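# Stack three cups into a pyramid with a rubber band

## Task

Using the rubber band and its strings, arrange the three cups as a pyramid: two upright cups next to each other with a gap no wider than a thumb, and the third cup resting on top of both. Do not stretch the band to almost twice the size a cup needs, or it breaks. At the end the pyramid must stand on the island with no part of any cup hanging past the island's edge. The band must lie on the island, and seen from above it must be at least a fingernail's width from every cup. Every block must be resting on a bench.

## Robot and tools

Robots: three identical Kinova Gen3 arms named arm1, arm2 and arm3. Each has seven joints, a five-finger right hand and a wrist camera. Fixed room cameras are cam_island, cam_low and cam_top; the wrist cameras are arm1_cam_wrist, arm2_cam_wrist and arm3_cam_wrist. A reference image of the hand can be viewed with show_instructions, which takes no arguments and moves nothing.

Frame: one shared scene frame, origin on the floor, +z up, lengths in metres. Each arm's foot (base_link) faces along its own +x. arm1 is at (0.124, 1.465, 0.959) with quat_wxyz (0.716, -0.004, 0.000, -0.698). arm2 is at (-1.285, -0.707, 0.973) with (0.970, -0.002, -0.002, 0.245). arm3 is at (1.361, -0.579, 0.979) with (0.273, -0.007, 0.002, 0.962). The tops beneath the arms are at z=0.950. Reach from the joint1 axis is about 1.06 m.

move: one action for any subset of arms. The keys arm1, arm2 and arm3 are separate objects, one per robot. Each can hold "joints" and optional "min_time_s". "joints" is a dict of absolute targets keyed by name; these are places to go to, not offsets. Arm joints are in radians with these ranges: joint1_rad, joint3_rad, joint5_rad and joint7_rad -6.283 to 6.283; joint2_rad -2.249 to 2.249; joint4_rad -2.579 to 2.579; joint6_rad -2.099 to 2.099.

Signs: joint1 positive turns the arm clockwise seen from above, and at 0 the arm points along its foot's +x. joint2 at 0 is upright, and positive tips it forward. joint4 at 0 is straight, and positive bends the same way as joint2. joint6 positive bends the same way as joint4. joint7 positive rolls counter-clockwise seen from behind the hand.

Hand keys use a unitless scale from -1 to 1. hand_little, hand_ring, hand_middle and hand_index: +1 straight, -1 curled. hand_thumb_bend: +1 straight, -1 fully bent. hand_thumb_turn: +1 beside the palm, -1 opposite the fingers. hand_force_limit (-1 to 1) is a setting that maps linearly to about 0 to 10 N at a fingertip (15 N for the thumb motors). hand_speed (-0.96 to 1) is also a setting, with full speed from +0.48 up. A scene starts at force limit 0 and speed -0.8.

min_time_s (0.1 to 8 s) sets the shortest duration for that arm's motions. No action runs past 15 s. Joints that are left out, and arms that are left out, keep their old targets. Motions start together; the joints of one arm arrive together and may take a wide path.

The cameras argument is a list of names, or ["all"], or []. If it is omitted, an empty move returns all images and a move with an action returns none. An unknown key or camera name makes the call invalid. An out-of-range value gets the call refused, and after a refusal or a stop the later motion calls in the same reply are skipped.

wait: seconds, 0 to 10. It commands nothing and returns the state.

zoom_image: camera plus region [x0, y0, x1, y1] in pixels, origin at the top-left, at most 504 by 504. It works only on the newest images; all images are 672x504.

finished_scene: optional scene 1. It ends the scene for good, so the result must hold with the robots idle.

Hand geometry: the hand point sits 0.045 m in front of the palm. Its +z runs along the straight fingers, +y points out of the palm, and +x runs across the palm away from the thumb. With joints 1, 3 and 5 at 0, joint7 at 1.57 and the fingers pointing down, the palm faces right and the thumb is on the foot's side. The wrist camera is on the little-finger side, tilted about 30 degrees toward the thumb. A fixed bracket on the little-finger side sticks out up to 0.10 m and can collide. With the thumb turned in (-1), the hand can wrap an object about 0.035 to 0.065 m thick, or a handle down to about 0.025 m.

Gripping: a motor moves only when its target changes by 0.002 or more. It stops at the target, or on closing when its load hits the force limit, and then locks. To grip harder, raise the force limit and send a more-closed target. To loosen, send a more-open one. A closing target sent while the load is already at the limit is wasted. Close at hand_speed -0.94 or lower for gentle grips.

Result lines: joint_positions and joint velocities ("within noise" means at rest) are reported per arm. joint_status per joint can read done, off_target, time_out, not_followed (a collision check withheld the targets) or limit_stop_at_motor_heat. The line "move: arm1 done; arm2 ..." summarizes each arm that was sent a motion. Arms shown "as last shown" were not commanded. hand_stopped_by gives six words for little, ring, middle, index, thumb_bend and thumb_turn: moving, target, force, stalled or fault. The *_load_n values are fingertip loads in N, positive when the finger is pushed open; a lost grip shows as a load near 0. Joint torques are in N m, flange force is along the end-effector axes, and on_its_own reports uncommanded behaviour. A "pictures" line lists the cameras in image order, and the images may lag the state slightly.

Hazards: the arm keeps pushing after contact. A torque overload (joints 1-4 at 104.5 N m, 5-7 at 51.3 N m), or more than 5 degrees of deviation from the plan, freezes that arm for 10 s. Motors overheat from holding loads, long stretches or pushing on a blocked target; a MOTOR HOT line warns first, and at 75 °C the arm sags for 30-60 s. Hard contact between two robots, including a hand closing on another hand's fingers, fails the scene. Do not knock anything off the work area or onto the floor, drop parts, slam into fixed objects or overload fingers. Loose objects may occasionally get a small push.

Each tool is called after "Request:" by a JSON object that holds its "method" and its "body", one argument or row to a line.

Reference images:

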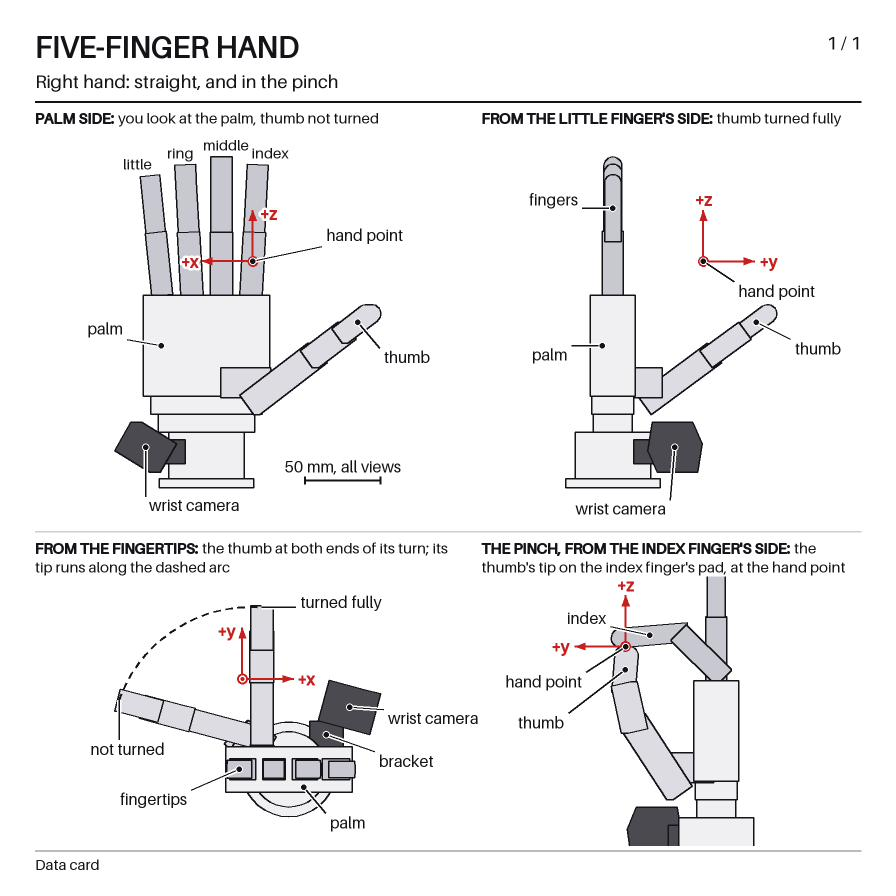

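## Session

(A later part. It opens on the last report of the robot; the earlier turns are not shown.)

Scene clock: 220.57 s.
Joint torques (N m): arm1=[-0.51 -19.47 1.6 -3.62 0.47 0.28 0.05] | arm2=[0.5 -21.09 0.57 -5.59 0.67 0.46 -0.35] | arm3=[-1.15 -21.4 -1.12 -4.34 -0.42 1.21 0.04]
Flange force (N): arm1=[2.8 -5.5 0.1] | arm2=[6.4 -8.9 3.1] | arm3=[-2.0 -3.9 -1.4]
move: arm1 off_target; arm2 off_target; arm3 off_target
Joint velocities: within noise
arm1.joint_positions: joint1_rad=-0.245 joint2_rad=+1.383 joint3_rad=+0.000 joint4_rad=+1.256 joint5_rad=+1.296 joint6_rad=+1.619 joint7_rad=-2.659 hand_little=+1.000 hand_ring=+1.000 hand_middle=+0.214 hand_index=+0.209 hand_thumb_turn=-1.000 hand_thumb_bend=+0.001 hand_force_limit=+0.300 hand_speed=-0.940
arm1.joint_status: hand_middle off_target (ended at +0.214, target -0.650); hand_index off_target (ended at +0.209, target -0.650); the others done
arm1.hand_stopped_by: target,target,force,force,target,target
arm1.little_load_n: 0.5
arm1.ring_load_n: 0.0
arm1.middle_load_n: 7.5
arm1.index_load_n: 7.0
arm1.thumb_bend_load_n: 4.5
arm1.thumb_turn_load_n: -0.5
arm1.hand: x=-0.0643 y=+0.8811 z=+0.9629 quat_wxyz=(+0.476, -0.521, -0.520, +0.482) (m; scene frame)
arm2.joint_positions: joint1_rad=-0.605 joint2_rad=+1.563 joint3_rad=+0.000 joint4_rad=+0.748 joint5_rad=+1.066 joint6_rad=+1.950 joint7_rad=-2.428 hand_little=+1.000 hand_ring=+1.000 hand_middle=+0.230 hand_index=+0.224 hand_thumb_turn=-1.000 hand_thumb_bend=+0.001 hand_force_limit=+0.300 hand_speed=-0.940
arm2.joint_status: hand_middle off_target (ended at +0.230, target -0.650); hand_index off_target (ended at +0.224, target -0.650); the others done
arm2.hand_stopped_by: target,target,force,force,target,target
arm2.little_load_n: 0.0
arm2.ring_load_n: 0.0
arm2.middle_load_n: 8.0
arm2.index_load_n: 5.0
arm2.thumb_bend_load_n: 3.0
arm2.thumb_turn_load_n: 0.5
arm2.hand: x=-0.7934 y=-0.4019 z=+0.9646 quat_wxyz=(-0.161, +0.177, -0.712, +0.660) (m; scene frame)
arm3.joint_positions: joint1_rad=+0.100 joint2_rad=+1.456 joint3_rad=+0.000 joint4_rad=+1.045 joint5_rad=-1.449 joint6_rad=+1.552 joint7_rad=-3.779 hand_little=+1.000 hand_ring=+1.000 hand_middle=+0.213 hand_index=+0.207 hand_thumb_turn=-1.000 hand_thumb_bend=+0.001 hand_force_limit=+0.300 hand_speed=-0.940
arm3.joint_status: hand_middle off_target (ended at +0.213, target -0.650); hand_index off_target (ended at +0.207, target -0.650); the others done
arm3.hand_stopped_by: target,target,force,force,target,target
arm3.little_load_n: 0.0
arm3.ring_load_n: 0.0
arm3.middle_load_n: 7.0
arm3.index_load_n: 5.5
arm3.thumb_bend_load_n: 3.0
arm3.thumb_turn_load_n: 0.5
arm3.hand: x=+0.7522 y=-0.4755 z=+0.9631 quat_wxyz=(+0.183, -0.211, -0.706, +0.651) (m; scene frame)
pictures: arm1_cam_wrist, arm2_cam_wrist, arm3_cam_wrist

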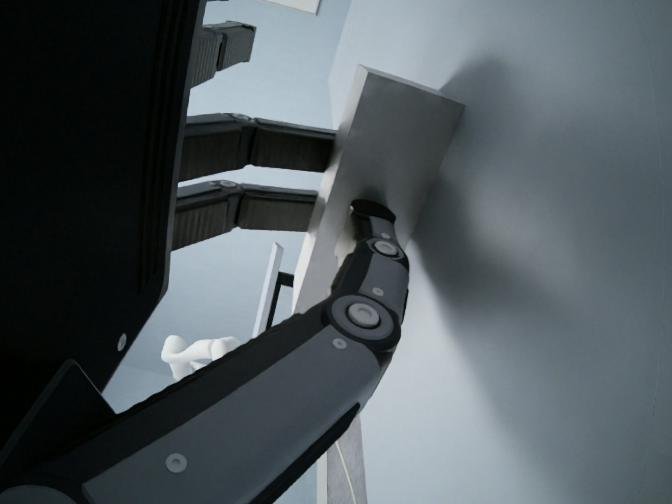

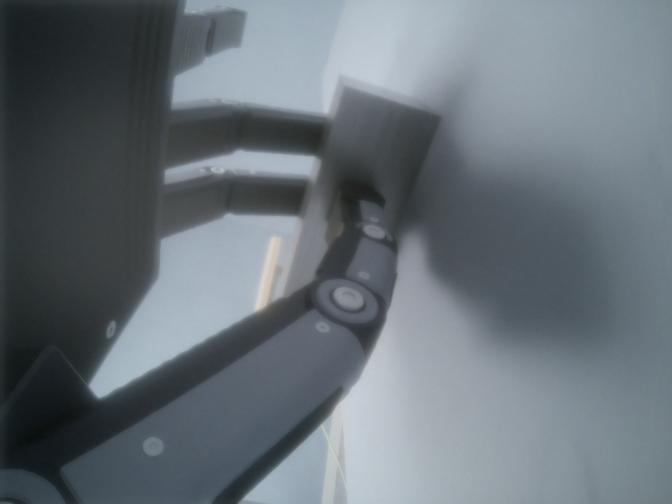

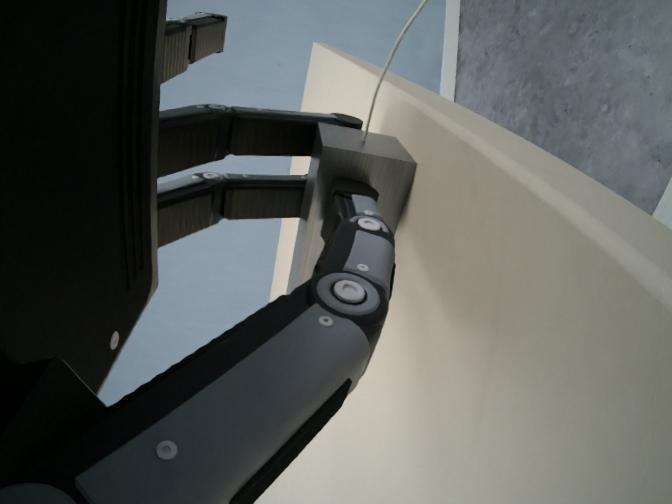

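Request:
{"method": "move", "body": {
  "arm1": {"joints":{"joint2_rad":1.3704,"joint4_rad":1.264,"joint5_rad":1.2964,"joint6_rad":1.6208,"joint7_rad":-2.6545},"min_time_s":1},
  "arm2": {"joints":{"joint2_rad":1.5496,"joint4_rad":0.7599,"joint5_rad":1.0669,"joint6_rad":1.9513,"joint7_rad":-2.4264},"min_time_s":1},
  "arm3": {"joints":{"joint2_rad":1.4438,"joint4_rad":1.0542,"joint6_rad":1.553,"joint7_rad":-3.7833},"min_time_s":1},
  "cameras": ["arm1_cam_wrist","arm2_cam_wrist","arm3_cam_wrist","cam_island"]
}}

Scene clock: 232.17 s.
Joint torques (N m): arm1=[0.31 -23.17 4.5 -3.9 1.37 2.76 -0.04] | arm2=[1.02 -23.83 2.58 -5.72 1.85 2.12 -0.45] | arm3=[-1.46 -23.94 -2.77 -4.93 -1.27 2.52 -0.11]
Flange force (N): arm1=[1.7 2.7 -0.2] | arm2=[5.9 -2.5 2.6] | arm3=[-1.9 0.8 -1.4]
move: arm1 done; arm2 done; arm3 done
Joint velocities: within noise
arm1.joint_positions: joint1_rad=-0.245 joint2_rad=+1.370 joint3_rad=+0.000 joint4_rad=+1.264 joint5_rad=+1.296 joint6_rad=+1.621 joint7_rad=-2.655 hand_little=+1.000 hand_ring=+1.000 hand_middle=+0.214 hand_index=+0.209 hand_thumb_turn=-1.000 hand_thumb_bend=+0.003 hand_force_limit=+0.300 hand_speed=-0.940
arm1.joint_status: all done
arm1.hand_stopped_by: target,target,force,force,target,target
arm1.little_load_n: 0.0
arm1.ring_load_n: -0.5
arm1.middle_load_n: 4.0
arm1.index_load_n: 4.0
arm1.thumb_bend_load_n: 8.5
arm1.thumb_turn_load_n: 0.0
arm1.hand: x=-0.0642 y=+0.8810 z=+0.9688 quat_wxyz=(+0.476, -0.520, -0.520, +0.482) (m; scene frame)
arm2.joint_positions: joint1_rad=-0.605 joint2_rad=+1.550 joint3_rad=+0.000 joint4_rad=+0.760 joint5_rad=+1.067 joint6_rad=+1.951 joint7_rad=-2.426 hand_little=+1.000 hand_ring=+1.000 hand_middle=+0.230 hand_index=+0.224 hand_thumb_turn=-1.000 hand_thumb_bend=+0.002 hand_force_limit=+0.300 hand_speed=-0.940
arm2.joint_status: all done
arm2.hand_stopped_by: target,target,force,force,target,target
arm2.little_load_n: 0.0
arm2.ring_load_n: 0.0
arm2.middle_load_n: 4.0
arm2.index_load_n: 2.5
arm2.thumb_bend_load_n: 8.0
arm2.thumb_turn_load_n: 1.0
arm2.hand: x=-0.7933 y=-0.4017 z=+0.9706 quat_wxyz=(-0.161, +0.177, -0.712, +0.660) (m; scene frame)
arm3.joint_positions: joint1_rad=+0.100 joint2_rad=+1.444 joint3_rad=+0.000 joint4_rad=+1.054 joint5_rad=-1.449 joint6_rad=+1.553 joint7_rad=-3.783 hand_little=+1.000 hand_ring=+1.000 hand_middle=+0.213 hand_index=+0.207 hand_thumb_turn=-1.000 hand_thumb_bend=+0.001 hand_force_limit=+0.300 hand_speed=-0.940
arm3.joint_status: all done
arm3.hand_stopped_by: target,target,force,force,target,target
arm3.little_load_n: 0.0
arm3.ring_load_n: 0.0
arm3.middle_load_n: 5.0
arm3.index_load_n: 2.0
arm3.thumb_bend_load_n: 6.0
arm3.thumb_turn_load_n: 0.5
arm3.hand: x=+0.7519 y=-0.4753 z=+0.9691 quat_wxyz=(+0.183, -0.211, -0.706, +0.651) (m; scene frame)
pictures: arm1_cam_wrist, arm2_cam_wrist, arm3_cam_wrist, cam_island

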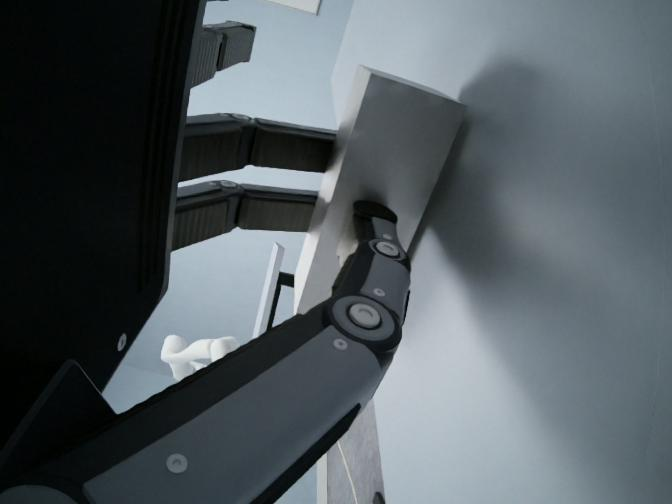

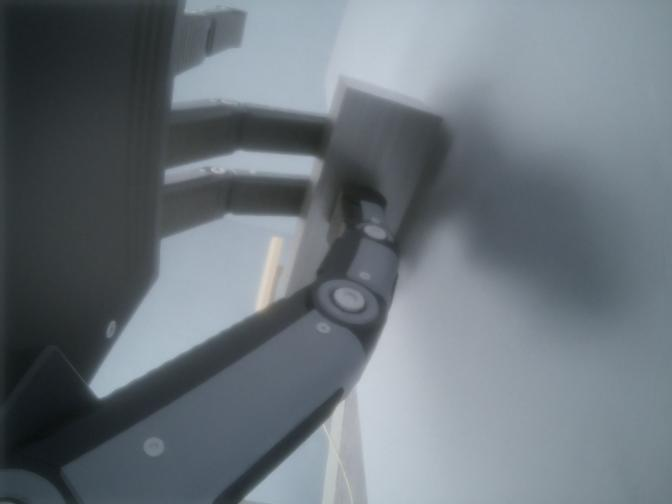

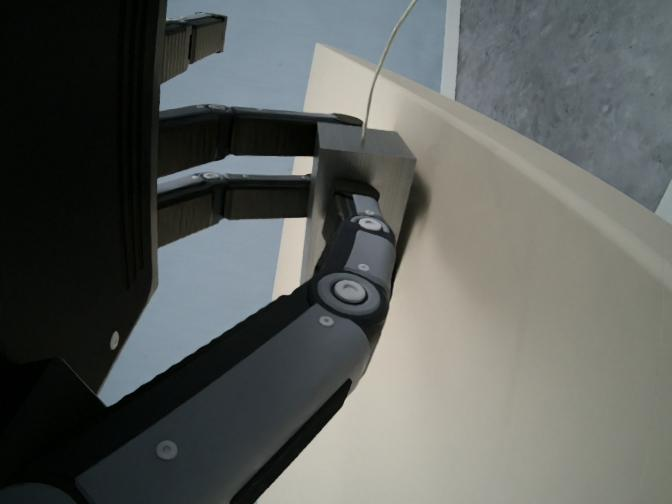

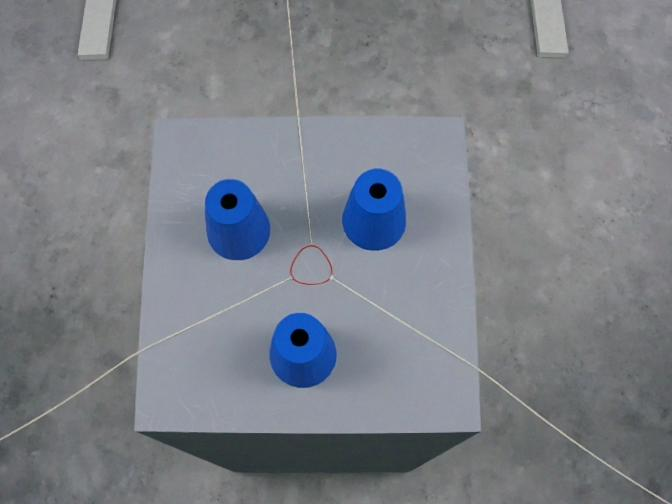

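Request:
{"method": "move", "body": {
  "arm1": {"joints":{"hand_index":-0.67,"hand_middle":-0.67,"hand_force_limit":0.0}},
  "arm2": {"joints":{"hand_index":-0.67,"hand_middle":-0.67,"hand_force_limit":0.0}},
  "arm3": {"joints":{"hand_index":-0.67,"hand_middle":-0.67,"hand_force_limit":0.0}}
}}

Request:
{"method": "move", "body": {
  "arm1": {"joints":{"joint1_rad":-0.3468,"joint2_rad":1.147,"joint4_rad":1.8453,"joint5_rad":1.7206,"joint6_rad":1.5484,"joint7_rad":-2.9941},"min_time_s":4},
  "arm2": {"joints":{"joint1_rad":-0.5861,"joint2_rad":1.1943,"joint4_rad":1.6971,"joint5_rad":1.538,"joint6_rad":1.5792,"joint7_rad":-2.8915},"min_time_s":4},
  "arm3": {"joints":{"joint1_rad":0.1435,"joint2_rad":1.1846,"joint4_rad":1.6975,"joint5_rad":-1.9106,"joint6_rad":1.4825,"joint7_rad":-3.3859},"min_time_s":4},
  "cameras": ["all"]
}}

Scene clock: 278.80 s.
Joint torques (N m): arm1=[0.35 -23.11 4.43 -3.91 1.36 2.77 -0.05] | arm2=[1.03 -23.81 2.53 -5.69 1.79 2.12 -0.45] | arm3=[-1.42 -23.72 -2.55 -4.9 -1.2 2.38 -0.06]
Flange force (N): arm1=[1.8 2.5 -0.2] | arm2=[5.7 -2.5 2.4] | arm3=[-1.9 0.4 -1.3]
move: arm1 off_target; arm2 off_target; arm3 off_target
Joint velocities: within noise
arm1.joint_positions: joint1_rad=-0.245 joint2_rad=+1.370 joint3_rad=+0.000 joint4_rad=+1.264 joint5_rad=+1.296 joint6_rad=+1.621 joint7_rad=-2.655 hand_little=+1.000 hand_ring=+1.000 hand_middle=+0.210 hand_index=+0.199 hand_thumb_turn=-1.000 hand_thumb_bend=+0.003 hand_force_limit=+0.000 hand_speed=-0.940
arm1.joint_status: hand_middle off_target (ended at +0.210, target -0.670); hand_index off_target (ended at +0.199, target -0.670); the others done
arm1.hand_stopped_by: target,target,force,force,target,target
arm1.little_load_n: 0.0
arm1.ring_load_n: 0.0
arm1.middle_load_n: 4.5
arm1.index_load_n: 6.0
arm1.thumb_bend_load_n: 10.5
arm1.thumb_turn_load_n: -1.0
arm1.hand: x=-0.0642 y=+0.8810 z=+0.9688 quat_wxyz=(+0.476, -0.520, -0.520, +0.482) (m; scene frame)
arm2.joint_positions: joint1_rad=-0.605 joint2_rad=+1.550 joint3_rad=+0.000 joint4_rad=+0.760 joint5_rad=+1.067 joint6_rad=+1.951 joint7_rad=-2.426 hand_little=+1.000 hand_ring=+1.000 hand_middle=+0.226 hand_index=+0.214 hand_thumb_turn=-1.000 hand_thumb_bend=+0.002 hand_force_limit=+0.000 hand_speed=-0.940
arm2.joint_status: hand_middle off_target (ended at +0.226, target -0.670); hand_index off_target (ended at +0.214, target -0.670); the others done
arm2.hand_stopped_by: target,target,force,force,target,target
arm2.little_load_n: -0.5
arm2.ring_load_n: 0.0
arm2.middle_load_n: 4.5
arm2.index_load_n: 5.0
arm2.thumb_bend_load_n: 11.0
arm2.thumb_turn_load_n: 0.5
arm2.hand: x=-0.7933 y=-0.4017 z=+0.9706 quat_wxyz=(-0.161, +0.177, -0.712, +0.660) (m; scene frame)
arm3.joint_positions: joint1_rad=+0.100 joint2_rad=+1.444 joint3_rad=+0.000 joint4_rad=+1.054 joint5_rad=-1.449 joint6_rad=+1.553 joint7_rad=-3.783 hand_little=+1.000 hand_ring=+1.000 hand_middle=+0.209 hand_index=+0.197 hand_thumb_turn=-1.000 hand_thumb_bend=+0.002 hand_force_limit=+0.000 hand_speed=-0.940
arm3.joint_status: hand_middle off_target (ended at +0.209, target -0.670); hand_index off_target (ended at +0.197, target -0.670); the others done
arm3.hand_stopped_by: target,target,force,force,target,target
arm3.little_load_n: 0.0
arm3.ring_load_n: 0.0
arm3.middle_load_n: 5.5
arm3.index_load_n: 6.0
arm3.thumb_bend_load_n: 8.5
arm3.thumb_turn_load_n: 0.5
arm3.hand: x=+0.7519 y=-0.4753 z=+0.9691 quat_wxyz=(+0.183, -0.211, -0.706, +0.651) (m; scene frame)
pictures: none

Scene clock: 283.13 s.
Joint torques (N m): arm1=[0.3 -20.22 4.33 -2.21 0.36 3.11 -0.04] | arm2=[1.05 -20 2.85 -3.22 0.77 2.66 -0.48] | arm3=[-1.46 -21.17 -2.5 -3.25 -0.27 3.05 -0.1]
Flange force (N): arm1=[1.0 3.1 -1.3] | arm2=[3.0 -1.5 -1.5] | arm3=[-0.4 1.1 -1.8]
move: arm1 done; arm2 done; arm3 done
Joint velocities: within noise
arm1.joint_positions: joint1_rad=-0.347 joint2_rad=+1.147 joint3_rad=+0.000 joint4_rad=+1.845 joint5_rad=+1.721 joint6_rad=+1.548 joint7_rad=-2.994 hand_little=+1.000 hand_ring=+1.000 hand_middle=+0.210 hand_index=+0.199 hand_thumb_turn=-1.000 hand_thumb_bend=+0.003 hand_force_limit=+0.000 hand_speed=-0.940
arm1.joint_status: all done
arm1.hand_stopped_by: target,target,force,force,target,target
arm1.little_load_n: 0.0
arm1.ring_load_n: 0.0
arm1.middle_load_n: 4.5
arm1.index_load_n: 6.0
arm1.thumb_bend_load_n: 10.5
arm1.thumb_turn_load_n: -0.5
arm1.hand: x=-0.0054 y=+0.8677 z=+1.0496 quat_wxyz=(+0.354, -0.353, -0.610, +0.615) (m; scene frame)
arm2.joint_positions: joint1_rad=-0.586 joint2_rad=+1.194 joint3_rad=+0.000 joint4_rad=+1.697 joint5_rad=+1.538 joint6_rad=+1.579 joint7_rad=-2.892 hand_little=+1.000 hand_ring=+1.000 hand_middle=+0.226 hand_index=+0.214 hand_thumb_turn=-1.000 hand_thumb_bend=+0.002 hand_force_limit=+0.000 hand_speed=-0.940
arm2.joint_status: all done
arm2.hand_stopped_by: target,target,force,force,target,target
arm2.little_load_n: 0.0
arm2.ring_load_n: 0.0
arm2.middle_load_n: 4.5
arm2.index_load_n: 5.5
arm2.thumb_bend_load_n: 11.5
arm2.thumb_turn_load_n: 0.0
arm2.hand: x=-0.7490 y=-0.4382 z=+1.0499 quat_wxyz=(-0.355, +0.352, -0.611, +0.614) (m; scene frame)
arm3.joint_positions: joint1_rad=+0.144 joint2_rad=+1.185 joint3_rad=+0.000 joint4_rad=+1.698 joint5_rad=-1.911 joint6_rad=+1.483 joint7_rad=-3.386 hand_little=+1.000 hand_ring=+1.000 hand_middle=+0.209 hand_index=+0.197 hand_thumb_turn=-1.000 hand_thumb_bend=+0.002 hand_force_limit=+0.000 hand_speed=-0.940
arm3.joint_status: all done
arm3.hand_stopped_by: target,target,force,force,target,target
arm3.little_load_n: 0.0
arm3.ring_load_n: -0.5
arm3.middle_load_n: 5.5
arm3.index_load_n: 5.5
arm3.thumb_bend_load_n: 8.5
arm3.thumb_turn_load_n: -0.5
arm3.hand: x=+0.7519 y=-0.4464 z=+1.0496 quat_wxyz=(+0.348, -0.359, -0.612, +0.613) (m; scene frame)
pictures: arm1_cam_wrist, arm2_cam_wrist, arm3_cam_wrist, cam_island, cam_low, cam_top

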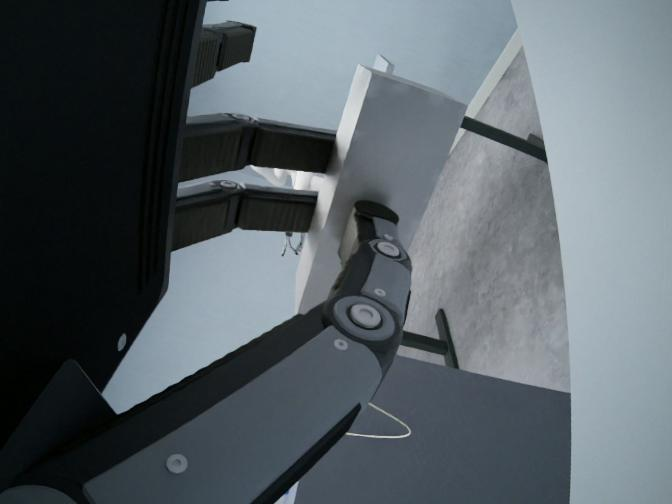

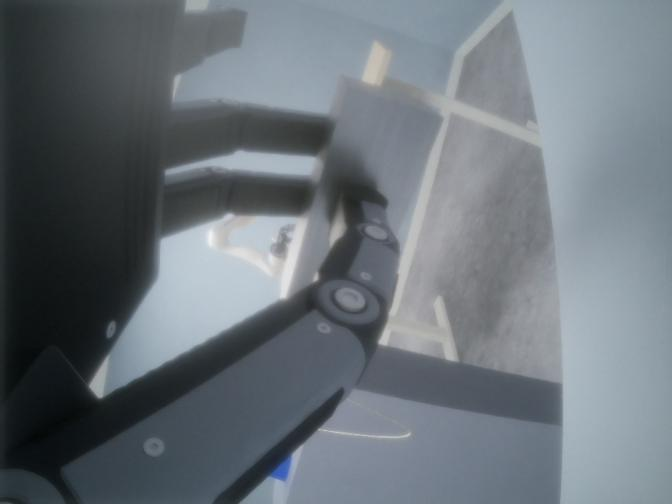

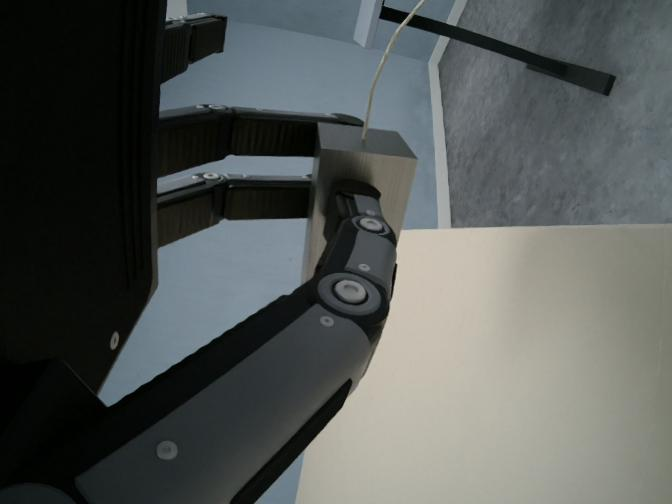

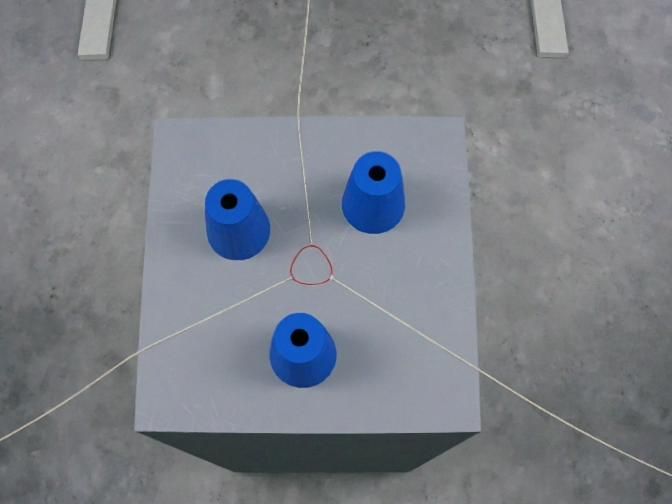

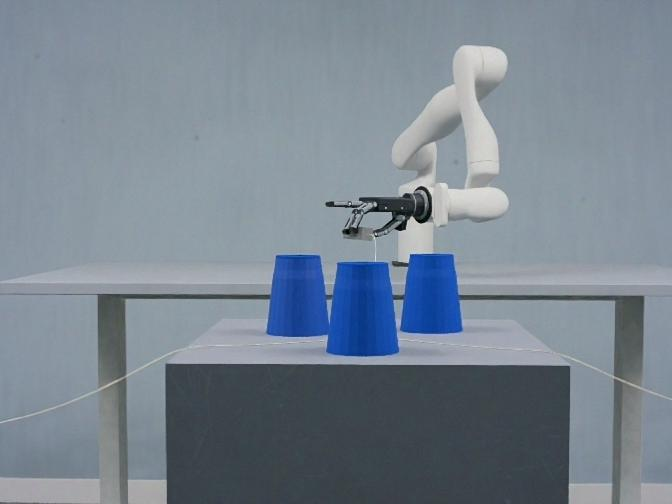

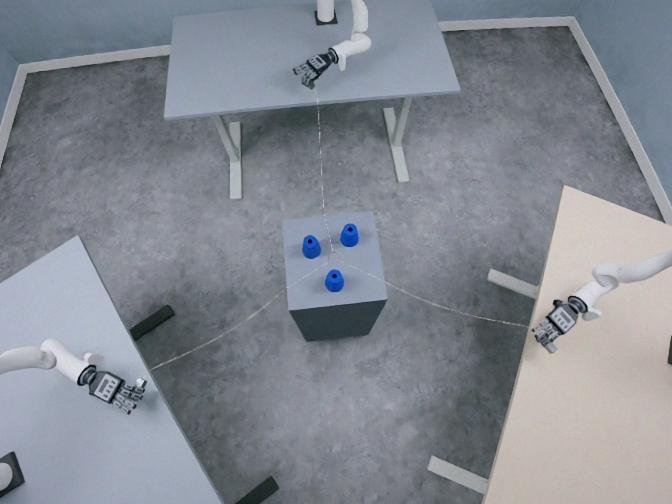

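Request:
{"method": "move", "body": {
  "arm1": {"joints":{"joint1_rad":-0.3646,"joint2_rad":0.8898,"joint4_rad":1.9799,"joint5_rad":1.6996,"joint6_rad":1.535,"joint7_rad":-2.8719},"min_time_s":3},
  "arm2": {"joints":{"joint1_rad":-0.6095,"joint2_rad":0.9491,"joint4_rad":1.8363,"joint5_rad":1.5172,"joint6_rad":1.5907,"joint7_rad":-2.7859},"min_time_s":3},
  "arm3": {"joints":{"joint1_rad":0.1511,"joint2_rad":0.9393,"joint4_rad":1.8394,"joint5_rad":-1.893,"joint6_rad":1.4511,"joint7_rad":-3.4851},"min_time_s":3},
  "cameras": ["cam_island","cam_low","cam_top"]
}}

Request:
{"method": "zoom_image", "body": {
  "camera": "cam_island",
  "region": [180, 130, 430, 400]
}}

Scene clock: 306.70 s.
Joint torques (N m): arm1=[0.22 -18.49 3.86 -3.22 0.75 3.03 -0.02] | arm2=[1.02 -18.49 2.43 -4.06 1.08 2.57 -0.47] | arm3=[-1.46 -19.68 -2.29 -4.05 -0.58 2.97 -0.1]
Flange force (N): arm1=[1.1 3.4 -1.1] | arm2=[3.4 -1.0 -1.6] | arm3=[-0.3 1.3 -2.0]
move: arm1 done; arm2 done; arm3 done
Joint velocities: within noise
arm1.joint_positions: joint1_rad=-0.365 joint2_rad=+0.890 joint3_rad=+0.000 joint4_rad=+1.980 joint5_rad=+1.700 joint6_rad=+1.535 joint7_rad=-2.872 hand_little=+1.000 hand_ring=+1.000 hand_middle=+0.210 hand_index=+0.199 hand_thumb_turn=-1.000 hand_thumb_bend=+0.003 hand_force_limit=+0.000 hand_speed=-0.940
arm1.joint_status: all done
arm1.hand_stopped_by: target,target,force,force,target,target
arm1.little_load_n: 0.0
arm1.ring_load_n: 0.0
arm1.middle_load_n: 4.5
arm1.index_load_n: 6.0
arm1.thumb_bend_load_n: 10.5
arm1.thumb_turn_load_n: -1.0
arm1.hand: x=-0.0049 y=+0.8882 z=+1.1495 quat_wxyz=(+0.354, -0.353, -0.610, +0.615) (m; scene frame)
arm2.joint_positions: joint1_rad=-0.610 joint2_rad=+0.949 joint3_rad=+0.000 joint4_rad=+1.836 joint5_rad=+1.517 joint6_rad=+1.591 joint7_rad=-2.786 hand_little=+1.000 hand_ring=+1.000 hand_middle=+0.226 hand_index=+0.214 hand_thumb_turn=-1.000 hand_thumb_bend=+0.002 hand_force_limit=+0.000 hand_speed=-0.940
arm2.joint_status: all done
arm2.hand_stopped_by: target,target,force,force,target,target
arm2.little_load_n: 0.0
arm2.ring_load_n: 0.0
arm2.middle_load_n: 4.5
arm2.index_load_n: 5.5
arm2.thumb_bend_load_n: 11.0
arm2.thumb_turn_load_n: 0.5
arm2.hand: x=-0.7669 y=-0.4481 z=+1.1501 quat_wxyz=(-0.355, +0.352, -0.611, +0.614) (m; scene frame)
arm3.joint_positions: joint1_rad=+0.151 joint2_rad=+0.939 joint3_rad=+0.000 joint4_rad=+1.839 joint5_rad=-1.893 joint6_rad=+1.451 joint7_rad=-3.485 hand_little=+1.000 hand_ring=+1.000 hand_middle=+0.209 hand_index=+0.197 hand_thumb_turn=-1.000 hand_thumb_bend=+0.002 hand_force_limit=+0.000 hand_speed=-0.940
arm3.joint_status: all done
arm3.hand_stopped_by: target,target,force,force,target,target
arm3.little_load_n: 0.0
arm3.ring_load_n: 0.0
arm3.middle_load_n: 5.5
arm3.index_load_n: 5.5
arm3.thumb_bend_load_n: 8.5
arm3.thumb_turn_load_n: 0.0
arm3.hand: x=+0.7678 y=-0.4555 z=+1.1497 quat_wxyz=(+0.348, -0.359, -0.612, +0.613) (m; scene frame)
pictures: cam_island, cam_low, cam_top

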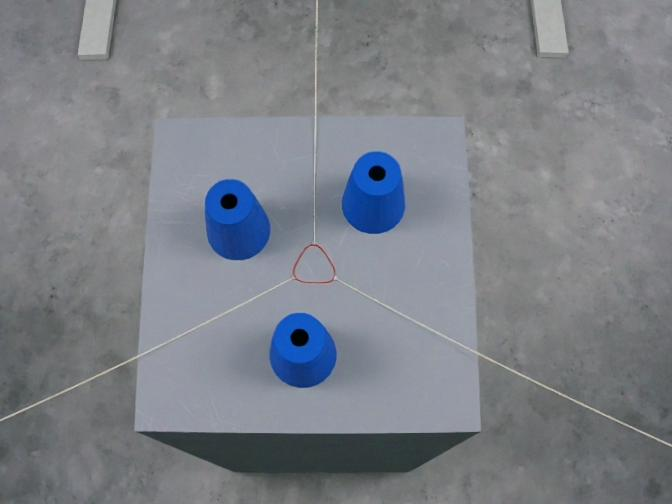

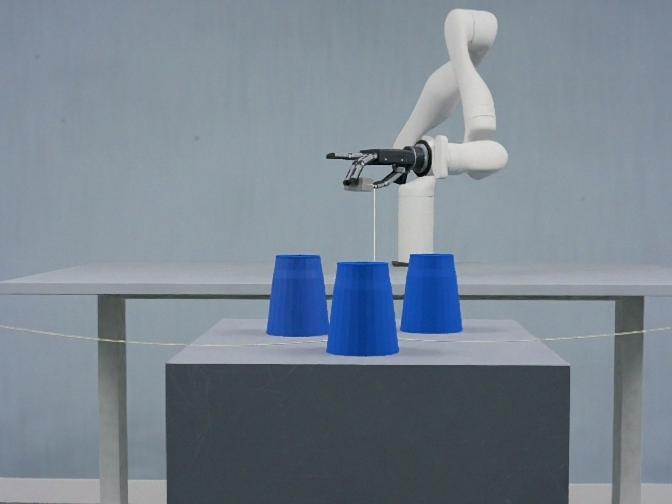

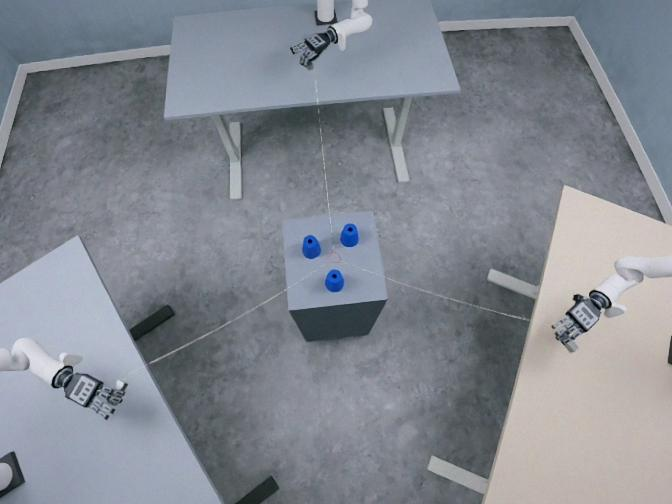

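Scaled by 1.867 from the camera's 672x504 image, which has a finer 960x720 frame.

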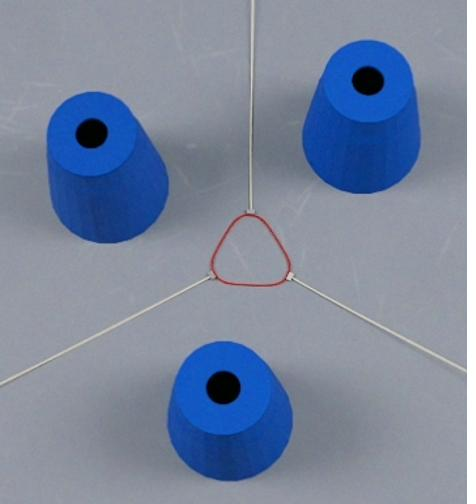

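Request:
{"method": "move", "body": {
  "arm1": {"joints":{"joint1_rad":-0.385,"joint2_rad":0.8785,"joint4_rad":2.0428,"joint5_rad":1.6811,"joint6_rad":1.5451,"joint7_rad":-2.9226},"min_time_s":2},
  "arm2": {"joints":{"joint1_rad":-0.6357,"joint2_rad":0.9359,"joint4_rad":1.8956,"joint5_rad":1.4911,"joint6_rad":1.5951,"joint7_rad":-2.8324},"min_time_s":2},
  "arm3": {"joints":{"joint1_rad":0.1597,"joint2_rad":0.9252,"joint4_rad":1.9065,"joint5_rad":-1.8899,"joint6_rad":1.4702,"joint7_rad":-3.4354},"min_time_s":2},
  "cameras": ["cam_island","cam_low"]
}}

Scene clock: 320.83 s.
Joint torques (N m): arm1=[0.33 -17.91 3.8 -2.72 0.62 3.04 -0.05] | arm2=[0.97 -17.92 2.4 -3.57 0.94 2.62 -0.41] | arm3=[-1.49 -19.04 -2.23 -3.61 -0.42 3.03 -0.11]
Flange force (N): arm1=[1.0 3.5 -1.4] | arm2=[3.3 -0.9 -1.4] | arm3=[-0.4 1.2 -2.0]
move: arm1 done; arm2 done; arm3 done
Joint velocities: within noise
arm1.joint_positions: joint1_rad=-0.385 joint2_rad=+0.879 joint3_rad=+0.000 joint4_rad=+2.043 joint5_rad=+1.681 joint6_rad=+1.545 joint7_rad=-2.923 hand_little=+1.000 hand_ring=+1.000 hand_middle=+0.210 hand_index=+0.199 hand_thumb_turn=-1.000 hand_thumb_bend=+0.003 hand_force_limit=+0.000 hand_speed=-0.940
arm1.joint_status: all done
arm1.hand_stopped_by: target,target,force,force,target,target
arm1.little_load_n: 0.0
arm1.ring_load_n: 0.0
arm1.middle_load_n: 4.5
arm1.index_load_n: 6.0
arm1.thumb_bend_load_n: 10.5
arm1.thumb_turn_load_n: -0.5
arm1.hand: x=-0.0044 y=+0.9082 z=+1.1487 quat_wxyz=(+0.354, -0.353, -0.610, +0.615) (m; scene frame)
arm2.joint_positions: joint1_rad=-0.636 joint2_rad=+0.936 joint3_rad=+0.000 joint4_rad=+1.896 joint5_rad=+1.491 joint6_rad=+1.595 joint7_rad=-2.832 hand_little=+1.000 hand_ring=+1.000 hand_middle=+0.226 hand_index=+0.214 hand_thumb_turn=-1.000 hand_thumb_bend=+0.002 hand_force_limit=+0.000 hand_speed=-0.940
arm2.joint_status: all done
arm2.hand_stopped_by: target,target,force,force,target,target
arm2.little_load_n: 0.0
arm2.ring_load_n: 0.0
arm2.middle_load_n: 4.5
arm2.index_load_n: 5.0
arm2.thumb_bend_load_n: 11.0
arm2.thumb_turn_load_n: 0.5
arm2.hand: x=-0.7845 y=-0.4576 z=+1.1495 quat_wxyz=(-0.355, +0.353, -0.611, +0.614) (m; scene frame)
arm3.joint_positions: joint1_rad=+0.160 joint2_rad=+0.925 joint3_rad=+0.000 joint4_rad=+1.906 joint5_rad=-1.890 joint6_rad=+1.470 joint7_rad=-3.435 hand_little=+1.000 hand_ring=+1.000 hand_middle=+0.209 hand_index=+0.197 hand_thumb_turn=-1.000 hand_thumb_bend=+0.002 hand_force_limit=+0.000 hand_speed=-0.940
arm3.joint_status: all done
arm3.hand_stopped_by: target,target,force,force,target,target
arm3.little_load_n: 0.0
arm3.ring_load_n: 0.0
arm3.middle_load_n: 5.5
arm3.index_load_n: 5.5
arm3.thumb_bend_load_n: 8.5
arm3.thumb_turn_load_n: 0.0
arm3.hand: x=+0.7852 y=-0.4653 z=+1.1491 quat_wxyz=(+0.348, -0.359, -0.612, +0.613) (m; scene frame)
pictures: cam_island, cam_low

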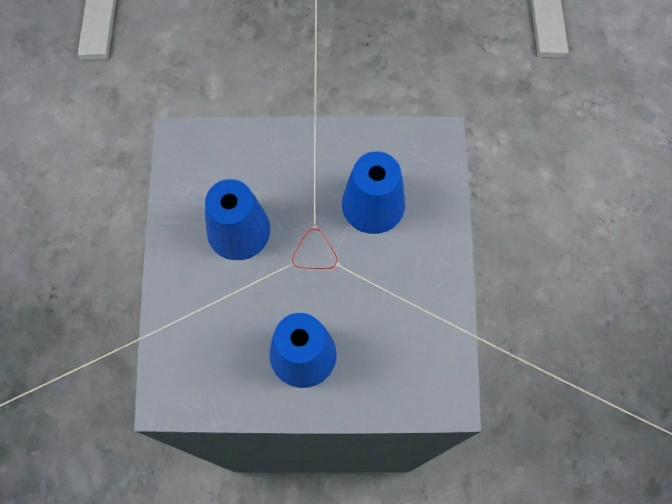

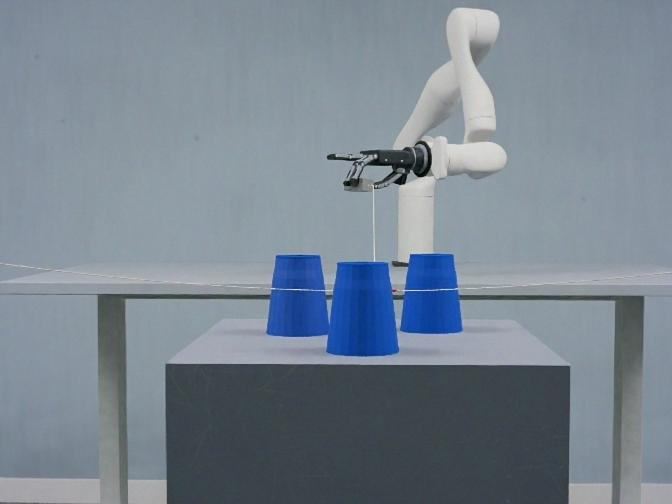

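Request:
{"method": "move", "body": {
  "arm1": {"joints":{"joint1_rad":-0.4053,"joint2_rad":0.8671,"joint4_rad":2.1056,"joint5_rad":1.6626,"joint6_rad":1.5552,"joint7_rad":-2.9733},"min_time_s":2},
  "arm2": {"joints":{"joint1_rad":-0.6618,"joint2_rad":0.9226,"joint4_rad":1.9548,"joint5_rad":1.465,"joint6_rad":1.5994,"joint7_rad":-2.8789},"min_time_s":2},
  "arm3": {"joints":{"joint1_rad":0.1682,"joint2_rad":0.9111,"joint4_rad":1.9736,"joint5_rad":-1.8867,"joint6_rad":1.4893,"joint7_rad":-3.3856},"min_time_s":2},
  "cameras": ["cam_island","cam_low"]
}}

Request:
{"method": "zoom_image", "body": {
  "camera": "cam_island",
  "region": [180, 130, 430, 400]
}}

Scene clock: 357.53 s.
Joint torques (N m): arm1=[0.27 -17.23 3.84 -2.17 0.36 3.08 -0.03] | arm2=[1.05 -17.3 2.3 -3.11 0.78 2.69 -0.43] | arm3=[-1.47 -18.42 -2.3 -3.03 -0.16 3.05 -0.13]
Flange force (N): arm1=[1.0 3.5 -1.2] | arm2=[3.1 -1.0 -1.3] | arm3=[-0.1 1.3 -1.8]
move: arm1 done; arm2 done; arm3 done
Joint velocities: within noise
arm1.joint_positions: joint1_rad=-0.405 joint2_rad=+0.867 joint3_rad=+0.000 joint4_rad=+2.106 joint5_rad=+1.663 joint6_rad=+1.555 joint7_rad=-2.973 hand_little=+1.000 hand_ring=+1.000 hand_middle=+0.210 hand_index=+0.199 hand_thumb_turn=-1.000 hand_thumb_bend=+0.003 hand_force_limit=+0.000 hand_speed=-0.940
arm1.joint_status: all done
arm1.hand_stopped_by: target,target,force,force,target,target
arm1.little_load_n: 0.0
arm1.ring_load_n: 0.5
arm1.middle_load_n: 4.5
arm1.index_load_n: 6.5
arm1.thumb_bend_load_n: 10.5
arm1.thumb_turn_load_n: -0.5
arm1.hand: x=-0.0048 y=+0.9281 z=+1.1495 quat_wxyz=(+0.354, -0.353, -0.610, +0.615) (m; scene frame)
arm2.joint_positions: joint1_rad=-0.662 joint2_rad=+0.923 joint3_rad=+0.000 joint4_rad=+1.955 joint5_rad=+1.465 joint6_rad=+1.599 joint7_rad=-2.879 hand_little=+1.000 hand_ring=+1.000 hand_middle=+0.226 hand_index=+0.214 hand_thumb_turn=-1.000 hand_thumb_bend=+0.002 hand_force_limit=+0.000 hand_speed=-0.940
arm2.joint_status: all done
arm2.hand_stopped_by: target,target,force,force,target,target
arm2.little_load_n: 0.0
arm2.ring_load_n: 0.0
arm2.middle_load_n: 4.5
arm2.index_load_n: 5.5
arm2.thumb_bend_load_n: 11.0
arm2.thumb_turn_load_n: 0.5
arm2.hand: x=-0.8014 y=-0.4681 z=+1.1502 quat_wxyz=(-0.355, +0.352, -0.611, +0.614) (m; scene frame)
arm3.joint_positions: joint1_rad=+0.168 joint2_rad=+0.911 joint3_rad=+0.000 joint4_rad=+1.974 joint5_rad=-1.887 joint6_rad=+1.489 joint7_rad=-3.386 hand_little=+1.000 hand_ring=+1.000 hand_middle=+0.209 hand_index=+0.197 hand_thumb_turn=-1.000 hand_thumb_bend=+0.002 hand_force_limit=+0.000 hand_speed=-0.940
arm3.joint_status: all done
arm3.hand_stopped_by: target,target,force,force,target,target
arm3.little_load_n: 0.0
arm3.ring_load_n: -0.5
arm3.middle_load_n: 5.5
arm3.index_load_n: 5.5
arm3.thumb_bend_load_n: 8.5
arm3.thumb_turn_load_n: 0.0
arm3.hand: x=+0.8024 y=-0.4755 z=+1.1496 quat_wxyz=(+0.348, -0.359, -0.612, +0.613) (m; scene frame)
pictures: cam_island, cam_low

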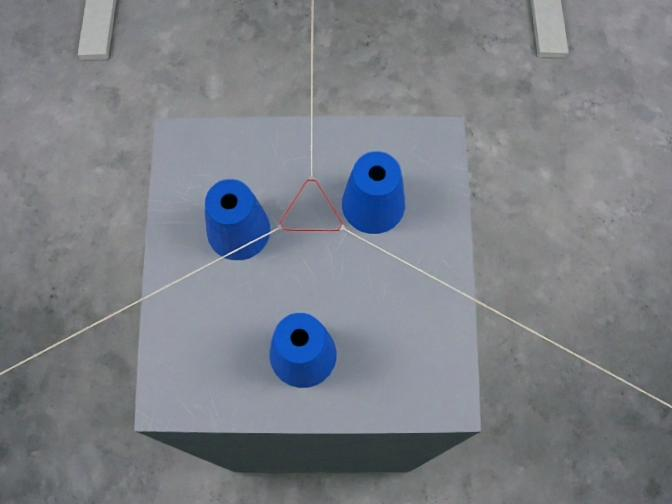

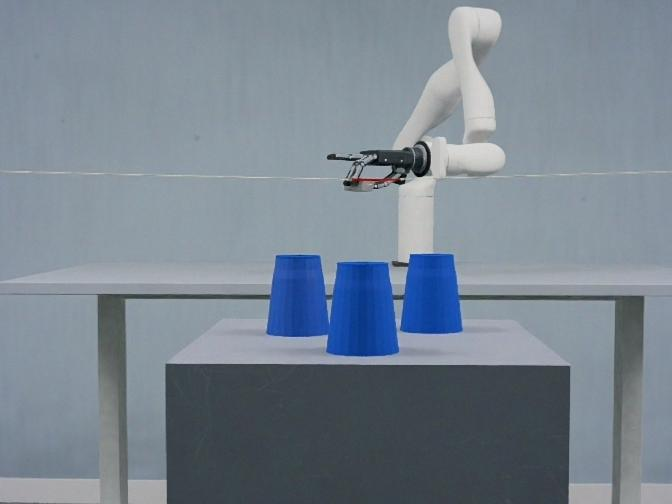

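Scaled by 1.867 from the camera's 672x504 image, which has a finer 960x720 frame.

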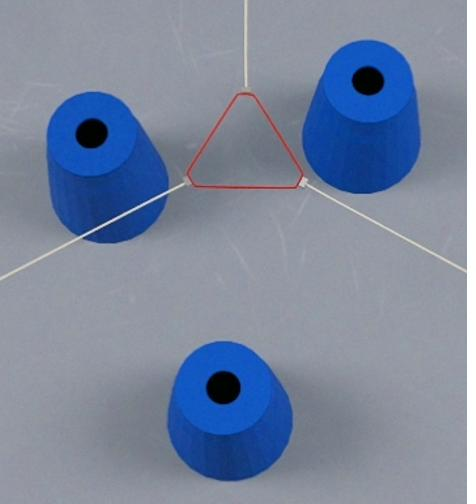

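Request:
{"method": "move", "body": {
  "arm1": {"joints":{"joint1_rad":-0.207,"joint2_rad":1.0414,"joint4_rad":2.4004,"joint5_rad":1.8498,"joint6_rad":1.6558,"joint7_rad":-3.4299},"min_time_s":4},
  "arm2": {"joints":{"joint1_rad":-0.9779,"joint2_rad":1.0407,"joint4_rad":1.9708,"joint5_rad":1.1484,"joint6_rad":1.6244,"joint7_rad":-3.0231},"min_time_s":4},
  "arm3": {"joints":{"joint1_rad":0.1225,"joint2_rad":1.0751,"joint4_rad":1.7169,"joint5_rad":-1.9218,"joint6_rad":1.4461,"joint7_rad":-3.469},"min_time_s":4},
  "cameras": ["all"]
}}

Request:
{"method": "zoom_image", "body": {
  "camera": "cam_island",
  "region": [130, 100, 430, 350]
}}

Scene clock: 368.50 s.
Joint torques (N m): arm1=[0.7 -15.67 4.18 1.97 -1.4 2.82 0.05] | arm2=[0.84 -16.4 2.07 -0.86 -0.07 2.75 -0.37] | arm3=[-1.85 -20.7 -2.57 -3.32 0.07 3.09 -0.22]
Flange force (N): arm1=[-0.7 4.1 -1.5] | arm2=[1.8 -1.6 0.9] | arm3=[1.3 1.1 -0.9]
move: arm1 done; arm2 done; arm3 done
Joint velocities: within noise
arm1.joint_positions: joint1_rad=-0.207 joint2_rad=+1.041 joint3_rad=+0.000 joint4_rad=+2.400 joint5_rad=+1.850 joint6_rad=+1.656 joint7_rad=-3.430 hand_little=+1.000 hand_ring=+1.000 hand_middle=+0.210 hand_index=+0.200 hand_thumb_turn=-1.000 hand_thumb_bend=+0.003 hand_force_limit=+0.000 hand_speed=-0.940
arm1.joint_status: all done
arm1.hand_stopped_by: target,target,force,force,target,target
arm1.little_load_n: 0.0
arm1.ring_load_n: 0.0
arm1.middle_load_n: 4.5
arm1.index_load_n: 7.0
arm1.thumb_bend_load_n: 10.5
arm1.thumb_turn_load_n: 0.5
arm1.hand: x=-0.1005 y=+1.0091 z=+1.0992 quat_wxyz=(+0.354, -0.353, -0.610, +0.615) (m; scene frame)
arm2.joint_positions: joint1_rad=-0.978 joint2_rad=+1.041 joint3_rad=+0.000 joint4_rad=+1.971 joint5_rad=+1.148 joint6_rad=+1.624 joint7_rad=-3.023 hand_little=+1.000 hand_ring=+1.000 hand_middle=+0.226 hand_index=+0.214 hand_thumb_turn=-1.000 hand_thumb_bend=+0.002 hand_force_limit=+0.000 hand_speed=-0.940
arm2.joint_status: all done
arm2.hand_stopped_by: target,target,force,force,target,target
arm2.little_load_n: 0.0
arm2.ring_load_n: 0.0
arm2.middle_load_n: 3.5
arm2.index_load_n: 6.5
arm2.thumb_bend_load_n: 11.0
arm2.thumb_turn_load_n: 2.0
arm2.hand: x=-0.9277 y=-0.4411 z=+1.0999 quat_wxyz=(-0.355, +0.352, -0.611, +0.614) (m; scene frame)
arm3.joint_positions: joint1_rad=+0.123 joint2_rad=+1.075 joint3_rad=+0.000 joint4_rad=+1.717 joint5_rad=-1.922 joint6_rad=+1.446 joint7_rad=-3.469 hand_little=+1.000 hand_ring=+1.000 hand_middle=+0.209 hand_index=+0.197 hand_thumb_turn=-1.000 hand_thumb_bend=+0.002 hand_force_limit=+0.000 hand_speed=-0.940
arm3.joint_status: all done
arm3.hand_stopped_by: target,target,force,force,target,target
arm3.little_load_n: 0.0
arm3.ring_load_n: 0.0
arm3.middle_load_n: 6.5
arm3.index_load_n: 4.5
arm3.thumb_bend_load_n: 8.5
arm3.thumb_turn_load_n: -1.0
arm3.hand: x=+0.7389 y=-0.4487 z=+1.0996 quat_wxyz=(+0.348, -0.359, -0.612, +0.613) (m; scene frame)
pictures: arm1_cam_wrist, arm2_cam_wrist, arm3_cam_wrist, cam_island, cam_low, cam_top

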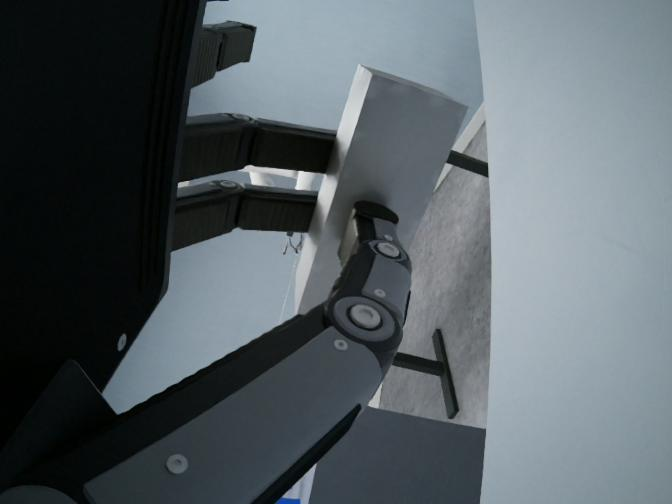

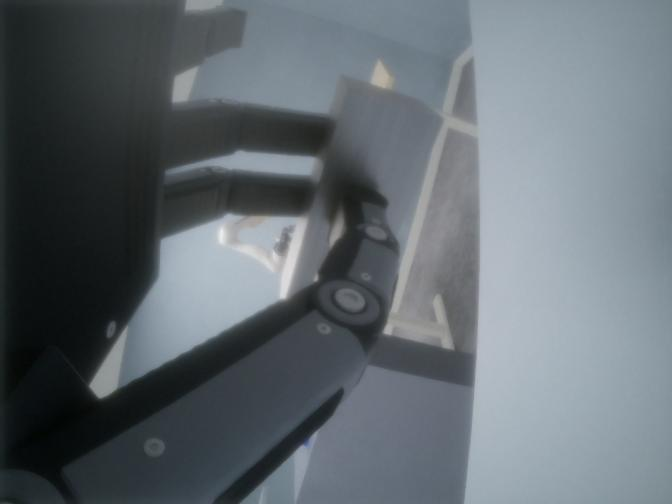

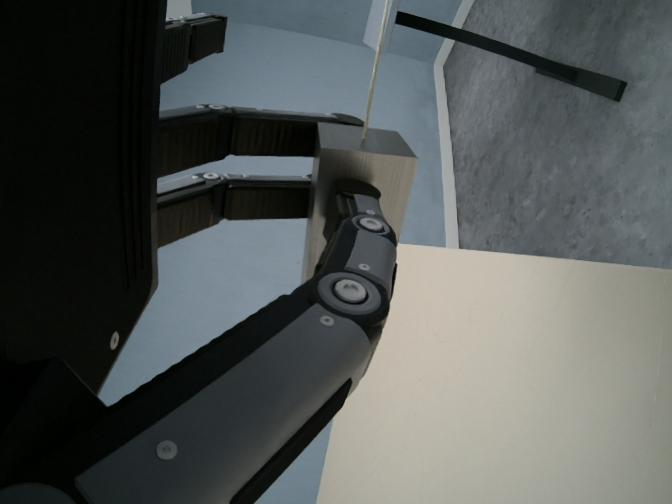

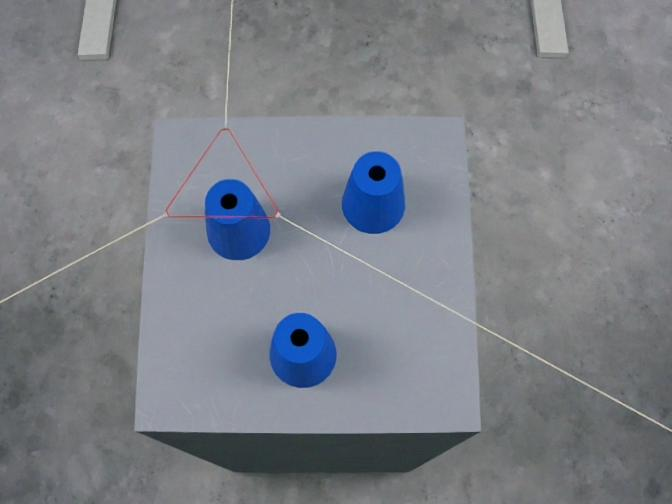

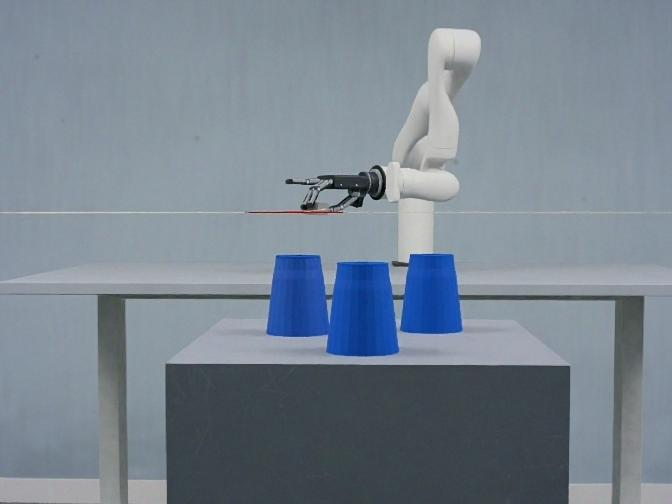

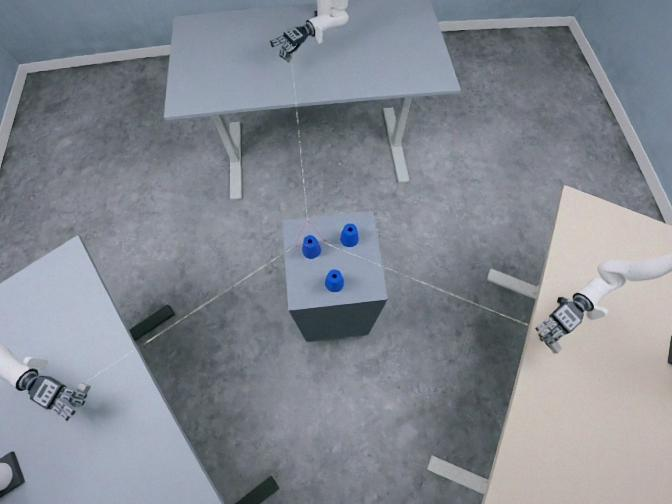

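Scaled by 1.680 from the camera's 672x504 image, which has a finer 960x720 frame.

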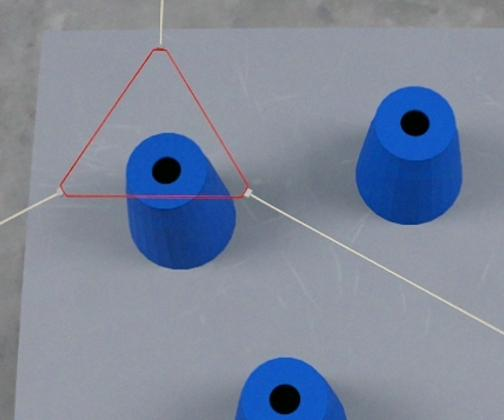

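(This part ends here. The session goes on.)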